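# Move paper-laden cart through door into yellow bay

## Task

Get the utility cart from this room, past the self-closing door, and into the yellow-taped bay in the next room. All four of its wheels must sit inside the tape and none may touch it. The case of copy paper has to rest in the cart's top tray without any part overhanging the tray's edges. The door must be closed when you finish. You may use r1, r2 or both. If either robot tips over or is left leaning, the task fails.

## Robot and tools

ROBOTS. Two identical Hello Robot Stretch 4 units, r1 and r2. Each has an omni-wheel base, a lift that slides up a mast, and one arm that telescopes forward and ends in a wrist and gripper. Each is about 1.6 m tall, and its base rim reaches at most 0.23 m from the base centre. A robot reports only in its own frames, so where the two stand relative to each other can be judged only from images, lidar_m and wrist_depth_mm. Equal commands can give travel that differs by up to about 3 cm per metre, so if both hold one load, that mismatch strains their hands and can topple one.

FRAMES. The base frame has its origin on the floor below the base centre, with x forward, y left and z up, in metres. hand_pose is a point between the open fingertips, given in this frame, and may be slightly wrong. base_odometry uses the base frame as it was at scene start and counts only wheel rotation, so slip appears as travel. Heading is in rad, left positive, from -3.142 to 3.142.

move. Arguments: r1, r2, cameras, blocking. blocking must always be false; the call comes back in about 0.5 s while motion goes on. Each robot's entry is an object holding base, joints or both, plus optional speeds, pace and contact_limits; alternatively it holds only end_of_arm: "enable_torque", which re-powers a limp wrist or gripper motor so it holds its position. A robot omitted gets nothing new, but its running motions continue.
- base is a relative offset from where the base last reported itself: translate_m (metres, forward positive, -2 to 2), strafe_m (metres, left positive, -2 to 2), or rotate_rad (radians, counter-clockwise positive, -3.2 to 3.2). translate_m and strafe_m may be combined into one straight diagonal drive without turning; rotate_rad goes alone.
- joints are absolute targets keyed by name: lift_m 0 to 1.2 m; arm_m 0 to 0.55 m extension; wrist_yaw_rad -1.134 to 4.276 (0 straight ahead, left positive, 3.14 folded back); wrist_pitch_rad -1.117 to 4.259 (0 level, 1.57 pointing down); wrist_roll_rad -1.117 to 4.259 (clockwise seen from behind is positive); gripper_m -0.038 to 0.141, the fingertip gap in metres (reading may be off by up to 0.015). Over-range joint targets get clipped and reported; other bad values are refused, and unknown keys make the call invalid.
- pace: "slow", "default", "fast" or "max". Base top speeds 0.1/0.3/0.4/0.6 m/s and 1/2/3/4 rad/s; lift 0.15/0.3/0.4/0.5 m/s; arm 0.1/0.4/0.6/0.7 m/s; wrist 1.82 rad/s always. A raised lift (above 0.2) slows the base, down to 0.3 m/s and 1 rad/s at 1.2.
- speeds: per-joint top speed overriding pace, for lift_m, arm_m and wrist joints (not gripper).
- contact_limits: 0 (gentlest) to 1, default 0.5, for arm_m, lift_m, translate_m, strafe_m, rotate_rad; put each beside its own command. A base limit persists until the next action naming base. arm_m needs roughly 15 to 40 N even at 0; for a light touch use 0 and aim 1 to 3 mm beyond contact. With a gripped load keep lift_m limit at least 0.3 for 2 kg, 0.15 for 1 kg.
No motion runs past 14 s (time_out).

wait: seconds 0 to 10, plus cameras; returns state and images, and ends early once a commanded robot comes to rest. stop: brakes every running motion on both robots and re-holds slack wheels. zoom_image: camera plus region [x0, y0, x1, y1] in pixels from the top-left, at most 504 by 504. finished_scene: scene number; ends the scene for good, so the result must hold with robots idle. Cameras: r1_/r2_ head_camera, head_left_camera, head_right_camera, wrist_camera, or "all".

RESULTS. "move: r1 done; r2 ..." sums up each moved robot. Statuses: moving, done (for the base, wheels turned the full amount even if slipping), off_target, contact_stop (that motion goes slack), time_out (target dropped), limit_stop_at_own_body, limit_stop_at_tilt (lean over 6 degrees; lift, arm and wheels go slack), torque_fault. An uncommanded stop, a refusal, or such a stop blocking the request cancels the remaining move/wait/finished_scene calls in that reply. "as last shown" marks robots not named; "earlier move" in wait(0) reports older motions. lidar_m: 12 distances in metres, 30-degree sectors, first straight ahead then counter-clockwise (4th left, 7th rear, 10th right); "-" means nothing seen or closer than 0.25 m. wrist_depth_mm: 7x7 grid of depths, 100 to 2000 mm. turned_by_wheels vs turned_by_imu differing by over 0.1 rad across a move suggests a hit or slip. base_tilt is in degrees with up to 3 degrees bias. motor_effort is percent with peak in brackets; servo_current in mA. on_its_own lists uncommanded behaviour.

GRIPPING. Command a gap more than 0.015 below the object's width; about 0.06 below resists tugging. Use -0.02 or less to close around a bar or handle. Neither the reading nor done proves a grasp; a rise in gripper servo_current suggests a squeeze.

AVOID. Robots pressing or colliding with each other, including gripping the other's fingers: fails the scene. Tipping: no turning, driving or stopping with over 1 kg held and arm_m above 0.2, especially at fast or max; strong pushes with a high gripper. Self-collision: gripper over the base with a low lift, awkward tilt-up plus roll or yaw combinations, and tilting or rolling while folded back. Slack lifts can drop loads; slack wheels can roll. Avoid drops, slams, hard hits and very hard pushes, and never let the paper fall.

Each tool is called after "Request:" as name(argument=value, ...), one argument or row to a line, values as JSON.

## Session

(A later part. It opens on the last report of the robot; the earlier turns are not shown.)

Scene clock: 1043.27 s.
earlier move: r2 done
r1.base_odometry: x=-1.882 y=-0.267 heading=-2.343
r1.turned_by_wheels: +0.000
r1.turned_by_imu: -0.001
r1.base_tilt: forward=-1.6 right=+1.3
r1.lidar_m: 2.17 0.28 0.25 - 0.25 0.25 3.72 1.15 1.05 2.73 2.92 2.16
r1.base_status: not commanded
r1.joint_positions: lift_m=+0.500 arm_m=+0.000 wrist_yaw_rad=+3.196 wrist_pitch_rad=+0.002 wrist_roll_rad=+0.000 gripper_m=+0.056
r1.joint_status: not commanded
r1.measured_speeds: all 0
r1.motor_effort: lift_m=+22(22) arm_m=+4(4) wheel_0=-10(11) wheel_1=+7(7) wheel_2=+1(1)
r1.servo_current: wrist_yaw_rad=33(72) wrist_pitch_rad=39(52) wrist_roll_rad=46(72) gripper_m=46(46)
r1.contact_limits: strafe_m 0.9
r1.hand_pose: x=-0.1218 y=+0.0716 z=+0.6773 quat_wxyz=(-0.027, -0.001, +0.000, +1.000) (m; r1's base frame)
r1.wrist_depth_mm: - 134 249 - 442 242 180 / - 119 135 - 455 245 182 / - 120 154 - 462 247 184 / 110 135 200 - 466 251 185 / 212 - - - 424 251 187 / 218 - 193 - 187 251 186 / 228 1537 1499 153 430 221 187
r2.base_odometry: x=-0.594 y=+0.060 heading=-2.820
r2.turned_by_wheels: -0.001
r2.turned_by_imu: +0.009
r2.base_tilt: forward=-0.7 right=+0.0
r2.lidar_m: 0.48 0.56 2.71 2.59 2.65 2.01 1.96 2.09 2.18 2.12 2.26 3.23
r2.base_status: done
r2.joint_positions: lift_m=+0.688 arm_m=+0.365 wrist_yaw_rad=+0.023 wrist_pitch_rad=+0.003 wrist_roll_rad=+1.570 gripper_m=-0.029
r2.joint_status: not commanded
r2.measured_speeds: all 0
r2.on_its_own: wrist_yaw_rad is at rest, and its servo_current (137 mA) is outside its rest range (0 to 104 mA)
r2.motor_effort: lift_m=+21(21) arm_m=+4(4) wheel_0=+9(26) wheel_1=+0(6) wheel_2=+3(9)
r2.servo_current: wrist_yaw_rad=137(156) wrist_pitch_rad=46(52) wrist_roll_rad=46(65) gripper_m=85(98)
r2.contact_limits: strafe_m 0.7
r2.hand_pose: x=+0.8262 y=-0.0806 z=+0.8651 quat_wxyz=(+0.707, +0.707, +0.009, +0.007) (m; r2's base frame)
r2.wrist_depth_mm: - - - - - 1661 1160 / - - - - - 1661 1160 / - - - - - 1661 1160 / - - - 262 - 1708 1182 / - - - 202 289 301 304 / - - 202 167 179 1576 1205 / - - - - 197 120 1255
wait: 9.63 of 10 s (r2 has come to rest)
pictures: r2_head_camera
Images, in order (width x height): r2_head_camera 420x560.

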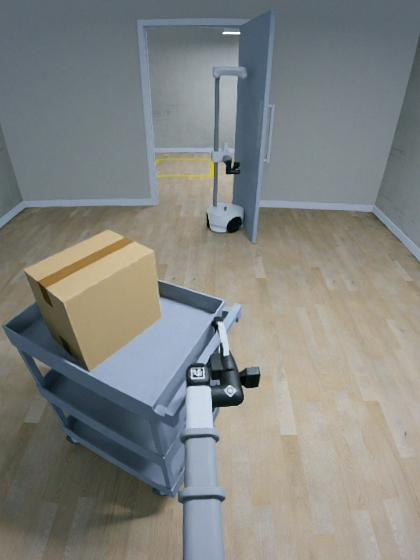

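Request:
move(
  blocking=false,
  r2={"base":{"translate_m":-0.75,"strafe_m":-0.4},"pace":"slow","contact_limits":{"translate_m":0.7}},
  cameras=[],
)

Request:
wait(
  seconds=10,
  cameras=["r2_head_camera"],
)

Scene clock: 1070.20 s.
move: r2 moving
r1: as last shown
r1.turned_by_imu: +0.000
r1.lidar_m: 2.21 0.29 0.25 - 0.25 0.25 3.74 1.17 1.06 2.74 2.92 2.16
r1.motor_effort: lift_m=+22(22) arm_m=+4(4) wheel_0=-10(10) wheel_1=+6(7) wheel_2=+1(1)
r1.servo_current: wrist_yaw_rad=39(65) wrist_pitch_rad=39(46) wrist_roll_rad=46(59) gripper_m=39(46)
r1.contact_limits: strafe_m 0.9
r1.wrist_depth_mm: - 134 248 - 442 243 180 / - 118 135 - 449 245 182 / - 120 154 - 459 246 183 / 110 135 201 - 469 250 185 / 212 - - - 424 251 186 / 219 - 194 - 188 251 187 / 227 1576 1537 153 430 221 187
r2.base_odometry: x=-0.585 y=+0.071 heading=-2.818
r2.turned_by_wheels: +0.001
r2.turned_by_imu: +0.002
r2.base_tilt: forward=-0.6 right=+0.0
r2.lidar_m: 0.50 0.52 2.69 2.58 2.60 1.99 1.94 2.10 2.18 2.10 2.25 3.27
r2.base_status: translate_m moving; strafe_m moving
r2.joint_positions: lift_m=+0.688 arm_m=+0.365 wrist_yaw_rad=+0.023 wrist_pitch_rad=+0.003 wrist_roll_rad=+1.570 gripper_m=-0.029
r2.joint_status: not commanded
r2.measured_speeds: translate_m=-0.048 strafe_m=-0.026 rotate_rad=-0.001 lift_m=+0.000 arm_m=+0.000 wrist_yaw_rad=+0.000 wrist_pitch_rad=+0.000 wrist_roll_rad=+0.000
r2.motor_effort: lift_m=+20(21) arm_m=+4(4) wheel_0=+7(11) wheel_1=-5(5) wheel_2=+19(19)
r2.servo_current: wrist_yaw_rad=143(150) wrist_pitch_rad=39(46) wrist_roll_rad=39(59) gripper_m=85(98)
r2.contact_limits: translate_m 0.7
r2.hand_pose: x=+0.8262 y=-0.0806 z=+0.8651 quat_wxyz=(+0.707, +0.707, +0.009, +0.007) (m; r2's base frame)
r2.wrist_depth_mm: - - - - - 1661 1160 / - - - - - 1661 1182 / - - - - - 1708 1160 / - - - 246 - 1708 1182 / - - - 190 281 301 301 / - - 187 154 178 1576 1182 / - - - - 196 1397 1229
pictures: none
No camera images: "cameras" was empty.

Scene clock: 1079.37 s.
earlier move: r2 done
r1.base_odometry: x=-1.882 y=-0.267 heading=-2.343
r1.turned_by_wheels: +0.000
r1.turned_by_imu: -0.001
r1.base_tilt: forward=-1.6 right=+1.3
r1.lidar_m: 2.47 0.29 0.25 - 0.25 0.26 3.76 1.15 1.07 2.74 2.90 4.25
r1.base_status: not commanded
r1.joint_positions: lift_m=+0.500 arm_m=+0.000 wrist_yaw_rad=+3.196 wrist_pitch_rad=+0.002 wrist_roll_rad=+0.000 gripper_m=+0.056
r1.joint_status: not commanded
r1.measured_speeds: all 0
r1.motor_effort: lift_m=+22(22) arm_m=+4(4) wheel_0=-10(11) wheel_1=+7(7) wheel_2=+1(1)
r1.servo_current: wrist_yaw_rad=59(72) wrist_pitch_rad=39(52) wrist_roll_rad=46(72) gripper_m=33(52)
r1.contact_limits: strafe_m 0.9
r1.hand_pose: x=-0.1218 y=+0.0716 z=+0.6773 quat_wxyz=(-0.027, -0.001, +0.000, +1.000) (m; r1's base frame)
r1.wrist_depth_mm: - 134 248 - 442 242 180 / - 118 135 - 452 246 182 / - 120 155 - 459 246 184 / 110 135 201 - 469 251 185 / 212 - - - 424 251 186 / 219 - 193 - 188 252 187 / 227 1537 1537 153 427 223 186
r2.base_odometry: x=-0.009 y=+0.677 heading=-2.820
r2.turned_by_wheels: -0.002
r2.turned_by_imu: +0.000
r2.base_tilt: forward=-0.6 right=+0.1
r2.lidar_m: 0.78 0.88 3.14 3.05 1.69 1.27 1.22 1.32 1.71 1.68 1.76 0.78
r2.base_status: done
r2.joint_positions: lift_m=+0.688 arm_m=+0.365 wrist_yaw_rad=+0.000 wrist_pitch_rad=+0.003 wrist_roll_rad=+1.570 gripper_m=-0.029
r2.joint_status: not commanded
r2.measured_speeds: all 0
r2.motor_effort: lift_m=+20(21) arm_m=+4(4) wheel_0=-6(11) wheel_1=-7(9) wheel_2=+6(19)
r2.servo_current: wrist_yaw_rad=46(156) wrist_pitch_rad=46(46) wrist_roll_rad=46(59) gripper_m=91(98)
r2.contact_limits: translate_m 0.7
r2.hand_pose: x=+0.8243 y=-0.0874 z=+0.8651 quat_wxyz=(+0.707, +0.707, +0.001, -0.001) (m; r2's base frame)
r2.wrist_depth_mm: - - - - - 1708 1160 / - - - 151 151 217 1060 / - - 615 155 215 218 - / - 445 436 160 222 831 - / - 466 449 167 230 831 - / - - 186 173 180 - - / - - 530 - - - -
wait: 9.17 of 10 s (r2 has come to rest)
pictures: r2_head_camera
Images, in order (width x height): r2_head_camera 420x560.

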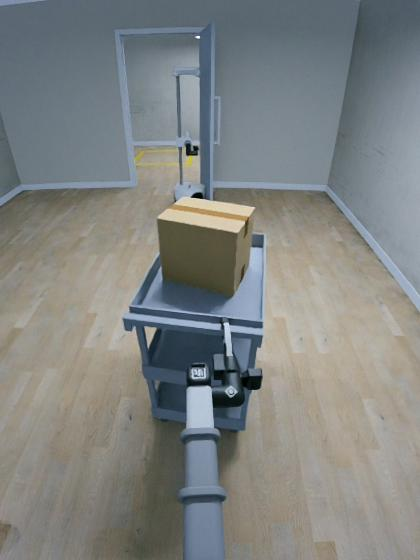

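Request:
move(
  blocking=false,
  r2={"base":{"strafe_m":-0.5},"pace":"slow","contact_limits":{"strafe_m":0.7}},
  cameras=[],
)

Request:
wait(
  seconds=10,
  cameras=["r2_head_camera"],
)

Scene clock: 1087.77 s.
move: r2 moving
r1: as last shown
r1.turned_by_imu: +0.000
r1.lidar_m: 2.47 0.29 0.25 - 0.25 0.26 3.73 1.12 1.04 2.72 2.93 4.24
r1.motor_effort: lift_m=+22(22) arm_m=+4(4) wheel_0=-11(11) wheel_1=+7(7) wheel_2=+1(1)
r1.servo_current: wrist_yaw_rad=46(59) wrist_pitch_rad=52(52) wrist_roll_rad=39(65) gripper_m=46(52)
r1.contact_limits: strafe_m 0.9
r1.wrist_depth_mm: - 134 247 - 442 243 181 / - 119 135 - 449 245 182 / - 120 155 - 462 246 184 / 110 135 201 - 466 250 186 / 211 - - - 424 251 186 / 218 - 193 - 187 251 187 / 226 1499 1576 153 430 222 186
r2.base_odometry: x=-0.014 y=+0.690 heading=-2.820
r2.turned_by_wheels: +0.001
r2.turned_by_imu: +0.001
r2.base_tilt: forward=-0.7 right=+0.0
r2.lidar_m: 0.76 0.87 3.13 3.09 1.69 1.27 1.21 1.32 1.69 1.66 1.78 2.57
r2.base_status: strafe_m moving
r2.joint_positions: lift_m=+0.688 arm_m=+0.365 wrist_yaw_rad=+0.000 wrist_pitch_rad=+0.003 wrist_roll_rad=+1.570 gripper_m=-0.029
r2.joint_status: not commanded
r2.measured_speeds: translate_m=-0.001 strafe_m=-0.055 rotate_rad=+0.004 lift_m=+0.000 arm_m=+0.000 wrist_yaw_rad=+0.001 wrist_pitch_rad=+0.000 wrist_roll_rad=+0.000
r2.motor_effort: lift_m=+21(21) arm_m=+4(4) wheel_0=+9(13) wheel_1=-7(11) wheel_2=+0(6)
r2.servo_current: wrist_yaw_rad=59(59) wrist_pitch_rad=46(46) wrist_roll_rad=39(59) gripper_m=85(91)
r2.contact_limits: strafe_m 0.7
r2.hand_pose: x=+0.8243 y=-0.0873 z=+0.8651 quat_wxyz=(+0.707, +0.707, +0.001, -0.001) (m; r2's base frame)
r2.wrist_depth_mm: - - - - - 1661 1160 / - - - 149 149 214 1118 / - - 603 153 213 216 - / - 477 430 159 220 - - / - 462 449 165 228 - - / - - 186 170 178 - - / - - 525 - - 1708 -
pictures: none
No camera images: "cameras" was empty.

Scene clock: 1093.40 s.
earlier move: r2 done
r1.base_odometry: x=-1.882 y=-0.267 heading=-2.343
r1.turned_by_wheels: +0.000
r1.turned_by_imu: +0.000
r1.base_tilt: forward=-1.6 right=+1.3
r1.lidar_m: 2.56 0.30 0.25 - 0.25 0.26 3.73 1.13 1.06 2.72 2.94 4.23
r1.base_status: not commanded
r1.joint_positions: lift_m=+0.500 arm_m=+0.000 wrist_yaw_rad=+3.196 wrist_pitch_rad=+0.002 wrist_roll_rad=+0.000 gripper_m=+0.056
r1.joint_status: not commanded
r1.measured_speeds: all 0
r1.motor_effort: lift_m=+22(22) arm_m=+4(4) wheel_0=-10(11) wheel_1=+7(7) wheel_2=+1(1)
r1.servo_current: wrist_yaw_rad=52(72) wrist_pitch_rad=46(52) wrist_roll_rad=39(65) gripper_m=39(52)
r1.contact_limits: strafe_m 0.9
r1.hand_pose: x=-0.1218 y=+0.0716 z=+0.6773 quat_wxyz=(-0.027, -0.001, +0.000, +1.000) (m; r1's base frame)
r1.wrist_depth_mm: - 134 249 - 439 242 181 / - 118 135 - 452 246 182 / - 119 155 - 462 247 184 / 110 135 200 - 469 250 186 / 211 - - - 427 252 186 / 219 - 194 - 188 252 186 / 228 1537 1537 153 430 221 187
r2.base_odometry: x=-0.168 y=+1.151 heading=-2.820
r2.turned_by_wheels: +0.000
r2.turned_by_imu: +0.005
r2.base_tilt: forward=-0.7 right=+0.1
r2.lidar_m: 0.70 0.69 3.64 3.54 1.70 1.31 1.27 1.38 1.22 1.16 1.27 1.85
r2.base_status: done
r2.joint_positions: lift_m=+0.688 arm_m=+0.365 wrist_yaw_rad=+0.006 wrist_pitch_rad=+0.003 wrist_roll_rad=+1.570 gripper_m=-0.029
r2.joint_status: not commanded
r2.measured_speeds: all 0
r2.motor_effort: lift_m=+20(21) arm_m=+4(5) wheel_0=+9(19) wheel_1=-2(11) wheel_2=+1(6)
r2.servo_current: wrist_yaw_rad=59(65) wrist_pitch_rad=46(52) wrist_roll_rad=39(65) gripper_m=78(98)
r2.contact_limits: strafe_m 0.7
r2.hand_pose: x=+0.8248 y=-0.0857 z=+0.8651 quat_wxyz=(+0.707, +0.707, +0.003, +0.001) (m; r2's base frame)
r2.wrist_depth_mm: - - - - - 1618 1182 / - - - - - 1661 1182 / - - - 200 258 270 268 / - - - 189 251 1618 535 / - - - 182 239 778 - / - 433 186 173 180 - - / - 413 413 - 220 - -
wait: 5.63 of 10 s (r2 has come to rest)
pictures: r2_head_camera
Images, in order (width x height): r2_head_camera 420x560.

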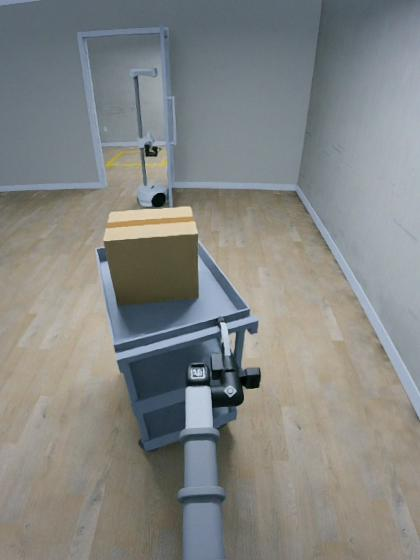

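Request:
move(
  blocking=false,
  r2={"base":{"translate_m":0.5,"strafe_m":0.24},"pace":"slow","contact_limits":{"translate_m":0.7}},
  cameras=[],
)

Request:
wait(
  seconds=10,
  cameras=["r2_head_camera"],
)

Scene clock: 1100.37 s.
move: r2 moving
r1: as last shown
r1.lidar_m: 2.56 0.30 0.25 - 0.25 0.25 3.76 1.15 1.06 2.73 2.91 4.26
r1.servo_current: wrist_yaw_rad=59(65) wrist_pitch_rad=39(46) wrist_roll_rad=46(59) gripper_m=39(46)
r1.contact_limits: strafe_m 0.9
r1.wrist_depth_mm: - 134 248 - 442 242 180 / - 119 135 - 452 245 182 / - 120 155 - 459 247 183 / 110 135 201 - 466 250 185 / 212 - - - 421 251 186 / 219 - 194 - 189 252 186 / 227 1537 1537 153 427 221 187
r2.base_odometry: x=-0.177 y=+1.142 heading=-2.820
r2.turned_by_wheels: +0.000
r2.turned_by_imu: +0.000
r2.base_tilt: forward=-0.7 right=+0.1
r2.lidar_m: 0.67 0.68 3.65 3.53 1.74 1.32 1.26 1.38 1.22 1.16 1.27 1.84
r2.base_status: translate_m moving; strafe_m moving
r2.joint_positions: lift_m=+0.688 arm_m=+0.365 wrist_yaw_rad=-0.001 wrist_pitch_rad=+0.003 wrist_roll_rad=+1.570 gripper_m=-0.029
r2.joint_status: not commanded
r2.measured_speeds: translate_m=+0.049 strafe_m=+0.022 rotate_rad=-0.003 lift_m=+0.000 arm_m=+0.000 wrist_yaw_rad=-0.031 wrist_pitch_rad=+0.000 wrist_roll_rad=+0.000
r2.motor_effort: lift_m=+21(21) arm_m=+4(4) wheel_0=+4(10) wheel_1=+10(10) wheel_2=-14(14)
r2.servo_current: wrist_yaw_rad=33(59) wrist_pitch_rad=39(46) wrist_roll_rad=46(59) gripper_m=91(91)
r2.contact_limits: translate_m 0.7
r2.hand_pose: x=+0.8242 y=-0.0877 z=+0.8651 quat_wxyz=(+0.707, +0.707, +0.001, -0.001) (m; r2's base frame)
r2.wrist_depth_mm: - - - - - 1708 1160 / - - - 211 - 1708 1182 / - - - 204 263 273 273 / - - - 190 254 1618 1078 / - - - 182 239 768 - / - 488 187 170 179 - - / - 410 407 - 219 - -
pictures: none
No camera images: "cameras" was empty.

Scene clock: 1106.60 s.
earlier move: r2 done
r1.base_odometry: x=-1.882 y=-0.267 heading=-2.343
r1.turned_by_wheels: +0.000
r1.turned_by_imu: +0.000
r1.base_tilt: forward=-1.6 right=+1.3
r1.lidar_m: 2.12 0.30 0.25 - 0.25 0.26 3.74 1.16 1.07 2.74 2.87 4.26
r1.base_status: not commanded
r1.joint_positions: lift_m=+0.500 arm_m=+0.000 wrist_yaw_rad=+3.196 wrist_pitch_rad=+0.002 wrist_roll_rad=+0.000 gripper_m=+0.056
r1.joint_status: not commanded
r1.measured_speeds: all 0
r1.motor_effort: lift_m=+22(22) arm_m=+4(4) wheel_0=-10(11) wheel_1=+6(7) wheel_2=+1(1)
r1.servo_current: wrist_yaw_rad=59(78) wrist_pitch_rad=39(52) wrist_roll_rad=52(72) gripper_m=46(52)
r1.contact_limits: strafe_m 0.9
r1.hand_pose: x=-0.1218 y=+0.0716 z=+0.6773 quat_wxyz=(-0.027, -0.001, +0.000, +1.000) (m; r1's base frame)
r1.wrist_depth_mm: - 134 249 - 442 243 181 / - 118 135 - 449 245 182 / - 120 155 - 459 246 185 / 110 135 201 - 466 250 186 / 212 - - - 424 251 186 / 219 - 194 - 187 252 186 / 227 1537 1537 153 430 222 186
r2.base_odometry: x=-0.566 y=+0.766 heading=-2.820
r2.turned_by_wheels: +0.000
r2.turned_by_imu: -0.005
r2.base_tilt: forward=-0.6 right=+0.1
r2.lidar_m: 0.56 0.64 3.37 3.26 2.39 1.78 1.76 1.87 1.48 1.44 1.55 2.23
r2.base_status: done
r2.joint_positions: lift_m=+0.688 arm_m=+0.365 wrist_yaw_rad=-0.010 wrist_pitch_rad=+0.003 wrist_roll_rad=+1.570 gripper_m=-0.029
r2.joint_status: not commanded
r2.measured_speeds: all 0
r2.motor_effort: lift_m=+20(21) arm_m=+3(4) wheel_0=-1(10) wheel_1=+3(10) wheel_2=-9(22)
r2.servo_current: wrist_yaw_rad=59(85) wrist_pitch_rad=33(52) wrist_roll_rad=52(65) gripper_m=85(98)
r2.contact_limits: translate_m 0.7
r2.hand_pose: x=+0.8234 y=-0.0903 z=+0.8651 quat_wxyz=(+0.707, +0.707, -0.002, -0.005) (m; r2's base frame)
r2.wrist_depth_mm: - - - - - 1708 1182 / - - - - - 1661 1182 / - - - 250 - 1756 1205 / - - - 211 290 306 306 / - - - 191 252 1756 1205 / - - 187 163 179 1661 535 / - - 382 - 208 118 -
wait: 6.23 of 10 s (r2 has come to rest)
pictures: r2_head_camera
Images, in order (width x height): r2_head_camera 420x560.

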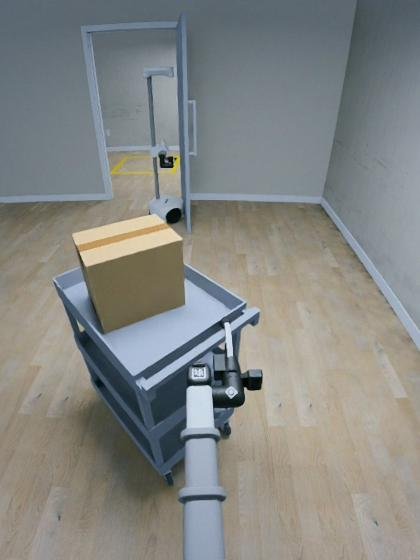

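Request:
move(
  blocking=false,
  r2={"base":{"translate_m":0.05,"strafe_m":0.5},"pace":"slow","contact_limits":{"translate_m":0.7}},
  cameras=[],
)

Request:
wait(
  seconds=10,
  cameras=["r2_head_camera"],
)

Scene clock: 1112.43 s.
move: r2 moving
r1: as last shown
r1.base_tilt: forward=-1.6 right=+1.2
r1.lidar_m: 2.07 0.29 0.25 - 0.25 0.25 3.75 1.15 1.06 2.74 2.93 4.24
r1.motor_effort: lift_m=+22(22) arm_m=+4(4) wheel_0=-10(11) wheel_1=+7(7) wheel_2=+1(1)
r1.servo_current: wrist_yaw_rad=59(59) wrist_pitch_rad=46(52) wrist_roll_rad=52(65) gripper_m=39(52)
r1.contact_limits: strafe_m 0.9
r1.wrist_depth_mm: - 134 249 - 442 242 181 / - 119 135 - 449 245 182 / - 120 155 - 466 246 185 / 110 135 201 - 466 251 186 / 212 - - - 427 250 186 / 219 - 193 - 187 252 187 / 227 1537 1537 154 430 221 186
r2.base_odometry: x=-0.563 y=+0.752 heading=-2.823
r2.turned_by_wheels: -0.002
r2.turned_by_imu: -0.002
r2.base_tilt: forward=-0.7 right=+0.1
r2.lidar_m: 0.58 0.61 3.36 3.26 2.36 1.81 1.75 1.87 1.50 1.45 1.56 2.24
r2.base_status: translate_m moving; strafe_m moving
r2.joint_positions: lift_m=+0.688 arm_m=+0.365 wrist_yaw_rad=-0.010 wrist_pitch_rad=+0.003 wrist_roll_rad=+1.570 gripper_m=-0.029
r2.joint_status: not commanded
r2.measured_speeds: translate_m=+0.005 strafe_m=+0.052 rotate_rad=-0.006 lift_m=+0.000 arm_m=+0.000 wrist_yaw_rad=+0.000 wrist_pitch_rad=+0.000 wrist_roll_rad=+0.000
r2.motor_effort: lift_m=+20(21) arm_m=+4(4) wheel_0=-18(18) wheel_1=+5(7) wheel_2=-15(15)
r2.servo_current: wrist_yaw_rad=65(72) wrist_pitch_rad=39(46) wrist_roll_rad=52(52) gripper_m=85(98)
r2.contact_limits: translate_m 0.7
r2.hand_pose: x=+0.8234 y=-0.0902 z=+0.8651 quat_wxyz=(+0.707, +0.707, -0.002, -0.004) (m; r2's base frame)
r2.wrist_depth_mm: - - - - - 1708 1160 / - - - - - 1756 1182 / - - - 251 - 1708 1205 / - - - 211 291 307 306 / - - - 190 251 1708 1205 / - - 185 165 179 1618 508 / - - - - 206 118 -
pictures: none
No camera images: "cameras" was empty.

Scene clock: 1118.17 s.
earlier move: r2 done
r1.base_odometry: x=-1.882 y=-0.267 heading=-2.343
r1.turned_by_wheels: +0.000
r1.turned_by_imu: +0.000
r1.base_tilt: forward=-1.6 right=+1.3
r1.lidar_m: 1.97 0.30 0.25 - 0.25 0.25 3.77 1.14 1.05 2.75 2.92 2.14
r1.base_status: not commanded
r1.joint_positions: lift_m=+0.500 arm_m=+0.000 wrist_yaw_rad=+3.196 wrist_pitch_rad=+0.002 wrist_roll_rad=+0.000 gripper_m=+0.056
r1.joint_status: not commanded
r1.measured_speeds: all 0
r1.motor_effort: lift_m=+22(22) arm_m=+4(4) wheel_0=-10(11) wheel_1=+7(7) wheel_2=+1(1)
r1.servo_current: wrist_yaw_rad=46(78) wrist_pitch_rad=46(52) wrist_roll_rad=46(65) gripper_m=46(52)
r1.contact_limits: strafe_m 0.9
r1.hand_pose: x=-0.1218 y=+0.0716 z=+0.6773 quat_wxyz=(-0.027, -0.001, +0.000, +1.000) (m; r1's base frame)
r1.wrist_depth_mm: - 134 250 - 442 242 180 / - 119 135 - 452 246 181 / - 120 155 - 462 247 183 / 110 135 201 - 466 250 185 / 212 - - - 424 250 186 / 219 - 194 - 188 252 186 / 227 1537 1537 153 427 220 187
r2.base_odometry: x=-0.456 y=+0.276 heading=-2.821
r2.turned_by_wheels: +0.001
r2.turned_by_imu: -0.002
r2.base_tilt: forward=-0.7 right=+0.0
r2.lidar_m: 0.70 0.71 2.86 2.76 2.38 1.83 1.76 1.89 2.03 1.94 2.07 0.83
r2.base_status: done
r2.joint_positions: lift_m=+0.688 arm_m=+0.365 wrist_yaw_rad=-0.008 wrist_pitch_rad=+0.003 wrist_roll_rad=+1.570 gripper_m=-0.029
r2.joint_status: not commanded
r2.measured_speeds: all 0
r2.motor_effort: lift_m=+20(21) arm_m=+4(4) wheel_0=-9(23) wheel_1=+2(7) wheel_2=-7(19)
r2.servo_current: wrist_yaw_rad=52(72) wrist_pitch_rad=39(52) wrist_roll_rad=39(65) gripper_m=85(98)
r2.contact_limits: translate_m 0.7
r2.hand_pose: x=+0.8236 y=-0.0897 z=+0.8651 quat_wxyz=(+0.707, +0.707, -0.002, -0.004) (m; r2's base frame)
r2.wrist_depth_mm: - - - - - 1661 1182 / - - - 206 224 1708 1160 / - - - 196 259 272 272 / - - - 188 249 1756 554 / - - - 181 239 - - / - 421 184 172 179 - - / - 415 415 - 222 - -
wait: 5.73 of 10 s (r2 has come to rest)
pictures: r2_head_camera
Images, in order (width x height): r2_head_camera 420x560.

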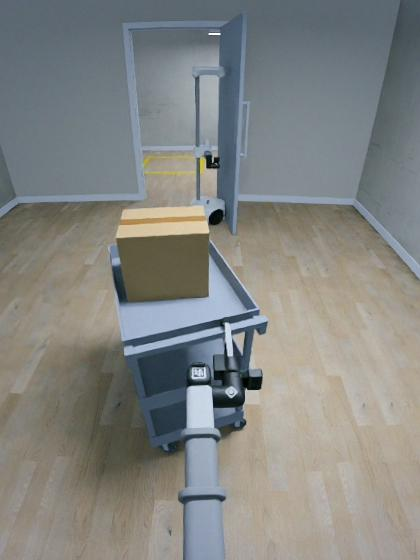

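Request:
move(
  blocking=false,
  r2={"base":{"translate_m":0.35,"strafe_m":0.24},"pace":"slow","contact_limits":{"translate_m":0.7}},
  cameras=[],
)

Request:
wait(
  seconds=10,
  cameras=["r2_head_camera"],
)

Scene clock: 1123.97 s.
move: r2 moving
r1: as last shown
r1.lidar_m: 1.97 0.30 0.25 - 0.25 0.25 3.74 1.13 1.06 2.74 2.90 2.14
r1.servo_current: wrist_yaw_rad=65(65) wrist_pitch_rad=39(52) wrist_roll_rad=59(59) gripper_m=39(46)
r1.contact_limits: strafe_m 0.9
r1.wrist_depth_mm: - 134 250 - 439 243 180 / - 118 135 - 452 245 182 / - 120 155 - 462 247 184 / 110 135 201 - 466 251 185 / 212 - - - 424 250 186 / 218 - 193 - 187 252 186 / 226 1537 1537 153 430 221 186
r2.base_odometry: x=-0.464 y=+0.265 heading=-2.823
r2.turned_by_wheels: -0.002
r2.turned_by_imu: -0.001
r2.base_tilt: forward=-0.7 right=+0.1
r2.lidar_m: 0.66 0.70 2.85 2.75 2.39 1.86 1.78 1.92 2.01 1.95 2.06 0.85
r2.base_status: translate_m moving; strafe_m moving
r2.joint_positions: lift_m=+0.688 arm_m=+0.365 wrist_yaw_rad=-0.008 wrist_pitch_rad=+0.003 wrist_roll_rad=+1.570 gripper_m=-0.029
r2.joint_status: not commanded
r2.measured_speeds: translate_m=+0.045 strafe_m=+0.030 rotate_rad=-0.001 lift_m=+0.000 arm_m=+0.000 wrist_yaw_rad=-0.004 wrist_pitch_rad=+0.000 wrist_roll_rad=+0.000
r2.motor_effort: lift_m=+21(21) arm_m=+3(4) wheel_0=-8(12) wheel_1=+7(7) wheel_2=-19(19)
r2.servo_current: wrist_yaw_rad=65(72) wrist_pitch_rad=46(46) wrist_roll_rad=46(59) gripper_m=85(91)
r2.contact_limits: translate_m 0.7
r2.hand_pose: x=+0.8236 y=-0.0897 z=+0.8651 quat_wxyz=(+0.707, +0.707, -0.002, -0.004) (m; r2's base frame)
r2.wrist_depth_mm: - - - - - 1661 1160 / - - - 208 224 1661 1182 / - - - 200 263 274 274 / - - - 189 250 1661 1138 / - - - 181 237 778 - / - 418 185 172 178 - - / - 415 415 - 220 - -
pictures: none
No camera images: "cameras" was empty.

Scene clock: 1128.90 s.
earlier move: r2 done
r1.base_odometry: x=-1.882 y=-0.267 heading=-2.343
r1.turned_by_wheels: +0.000
r1.turned_by_imu: +0.000
r1.base_tilt: forward=-1.6 right=+1.3
r1.lidar_m: 1.75 0.31 0.25 - 0.25 0.25 3.74 1.14 1.04 2.73 2.94 1.68
r1.base_status: not commanded
r1.joint_positions: lift_m=+0.500 arm_m=+0.000 wrist_yaw_rad=+3.196 wrist_pitch_rad=+0.002 wrist_roll_rad=+0.000 gripper_m=+0.056
r1.joint_status: not commanded
r1.measured_speeds: all 0
r1.motor_effort: lift_m=+22(22) arm_m=+4(4) wheel_0=-10(11) wheel_1=+7(7) wheel_2=+1(1)
r1.servo_current: wrist_yaw_rad=65(72) wrist_pitch_rad=39(52) wrist_roll_rad=52(65) gripper_m=46(52)
r1.contact_limits: strafe_m 0.9
r1.hand_pose: x=-0.1218 y=+0.0716 z=+0.6773 quat_wxyz=(-0.027, -0.001, +0.000, +1.000) (m; r1's base frame)
r1.wrist_depth_mm: - 134 248 - 442 242 180 / - 119 135 - 452 244 182 / - 119 155 - 462 247 184 / 110 135 201 - 466 250 185 / 213 - - - 424 252 186 / 219 - 194 - 187 253 187 / 227 1537 1537 153 427 221 186
r2.base_odometry: x=-0.713 y=-0.062 heading=-2.822
r2.turned_by_wheels: +0.002
r2.turned_by_imu: +0.004
r2.base_tilt: forward=-0.7 right=+0.0
r2.lidar_m: 0.63 0.65 2.61 2.50 2.70 2.18 2.11 2.23 2.28 2.20 2.36 3.36
r2.base_status: done
r2.joint_positions: lift_m=+0.688 arm_m=+0.365 wrist_yaw_rad=-0.001 wrist_pitch_rad=+0.003 wrist_roll_rad=+1.570 gripper_m=-0.029
r2.joint_status: not commanded
r2.measured_speeds: all 0
r2.motor_effort: lift_m=+20(21) arm_m=+4(4) wheel_0=-1(12) wheel_1=+5(10) wheel_2=-7(20)
r2.servo_current: wrist_yaw_rad=46(72) wrist_pitch_rad=39(52) wrist_roll_rad=65(65) gripper_m=85(98)
r2.contact_limits: translate_m 0.7
r2.hand_pose: x=+0.8242 y=-0.0878 z=+0.8651 quat_wxyz=(+0.707, +0.707, +0.001, -0.002) (m; r2's base frame)
r2.wrist_depth_mm: - - - - - 1661 1182 / - - - 219 - 1708 1182 / - - - 209 276 282 283 / - - - 196 256 1661 1182 / - - - 184 240 788 - / - 480 186 171 177 - - / - 407 402 - 216 - -
wait: 4.93 of 10 s (r2 has come to rest)
pictures: r2_head_camera
Images, in order (width x height): r2_head_camera 420x560.

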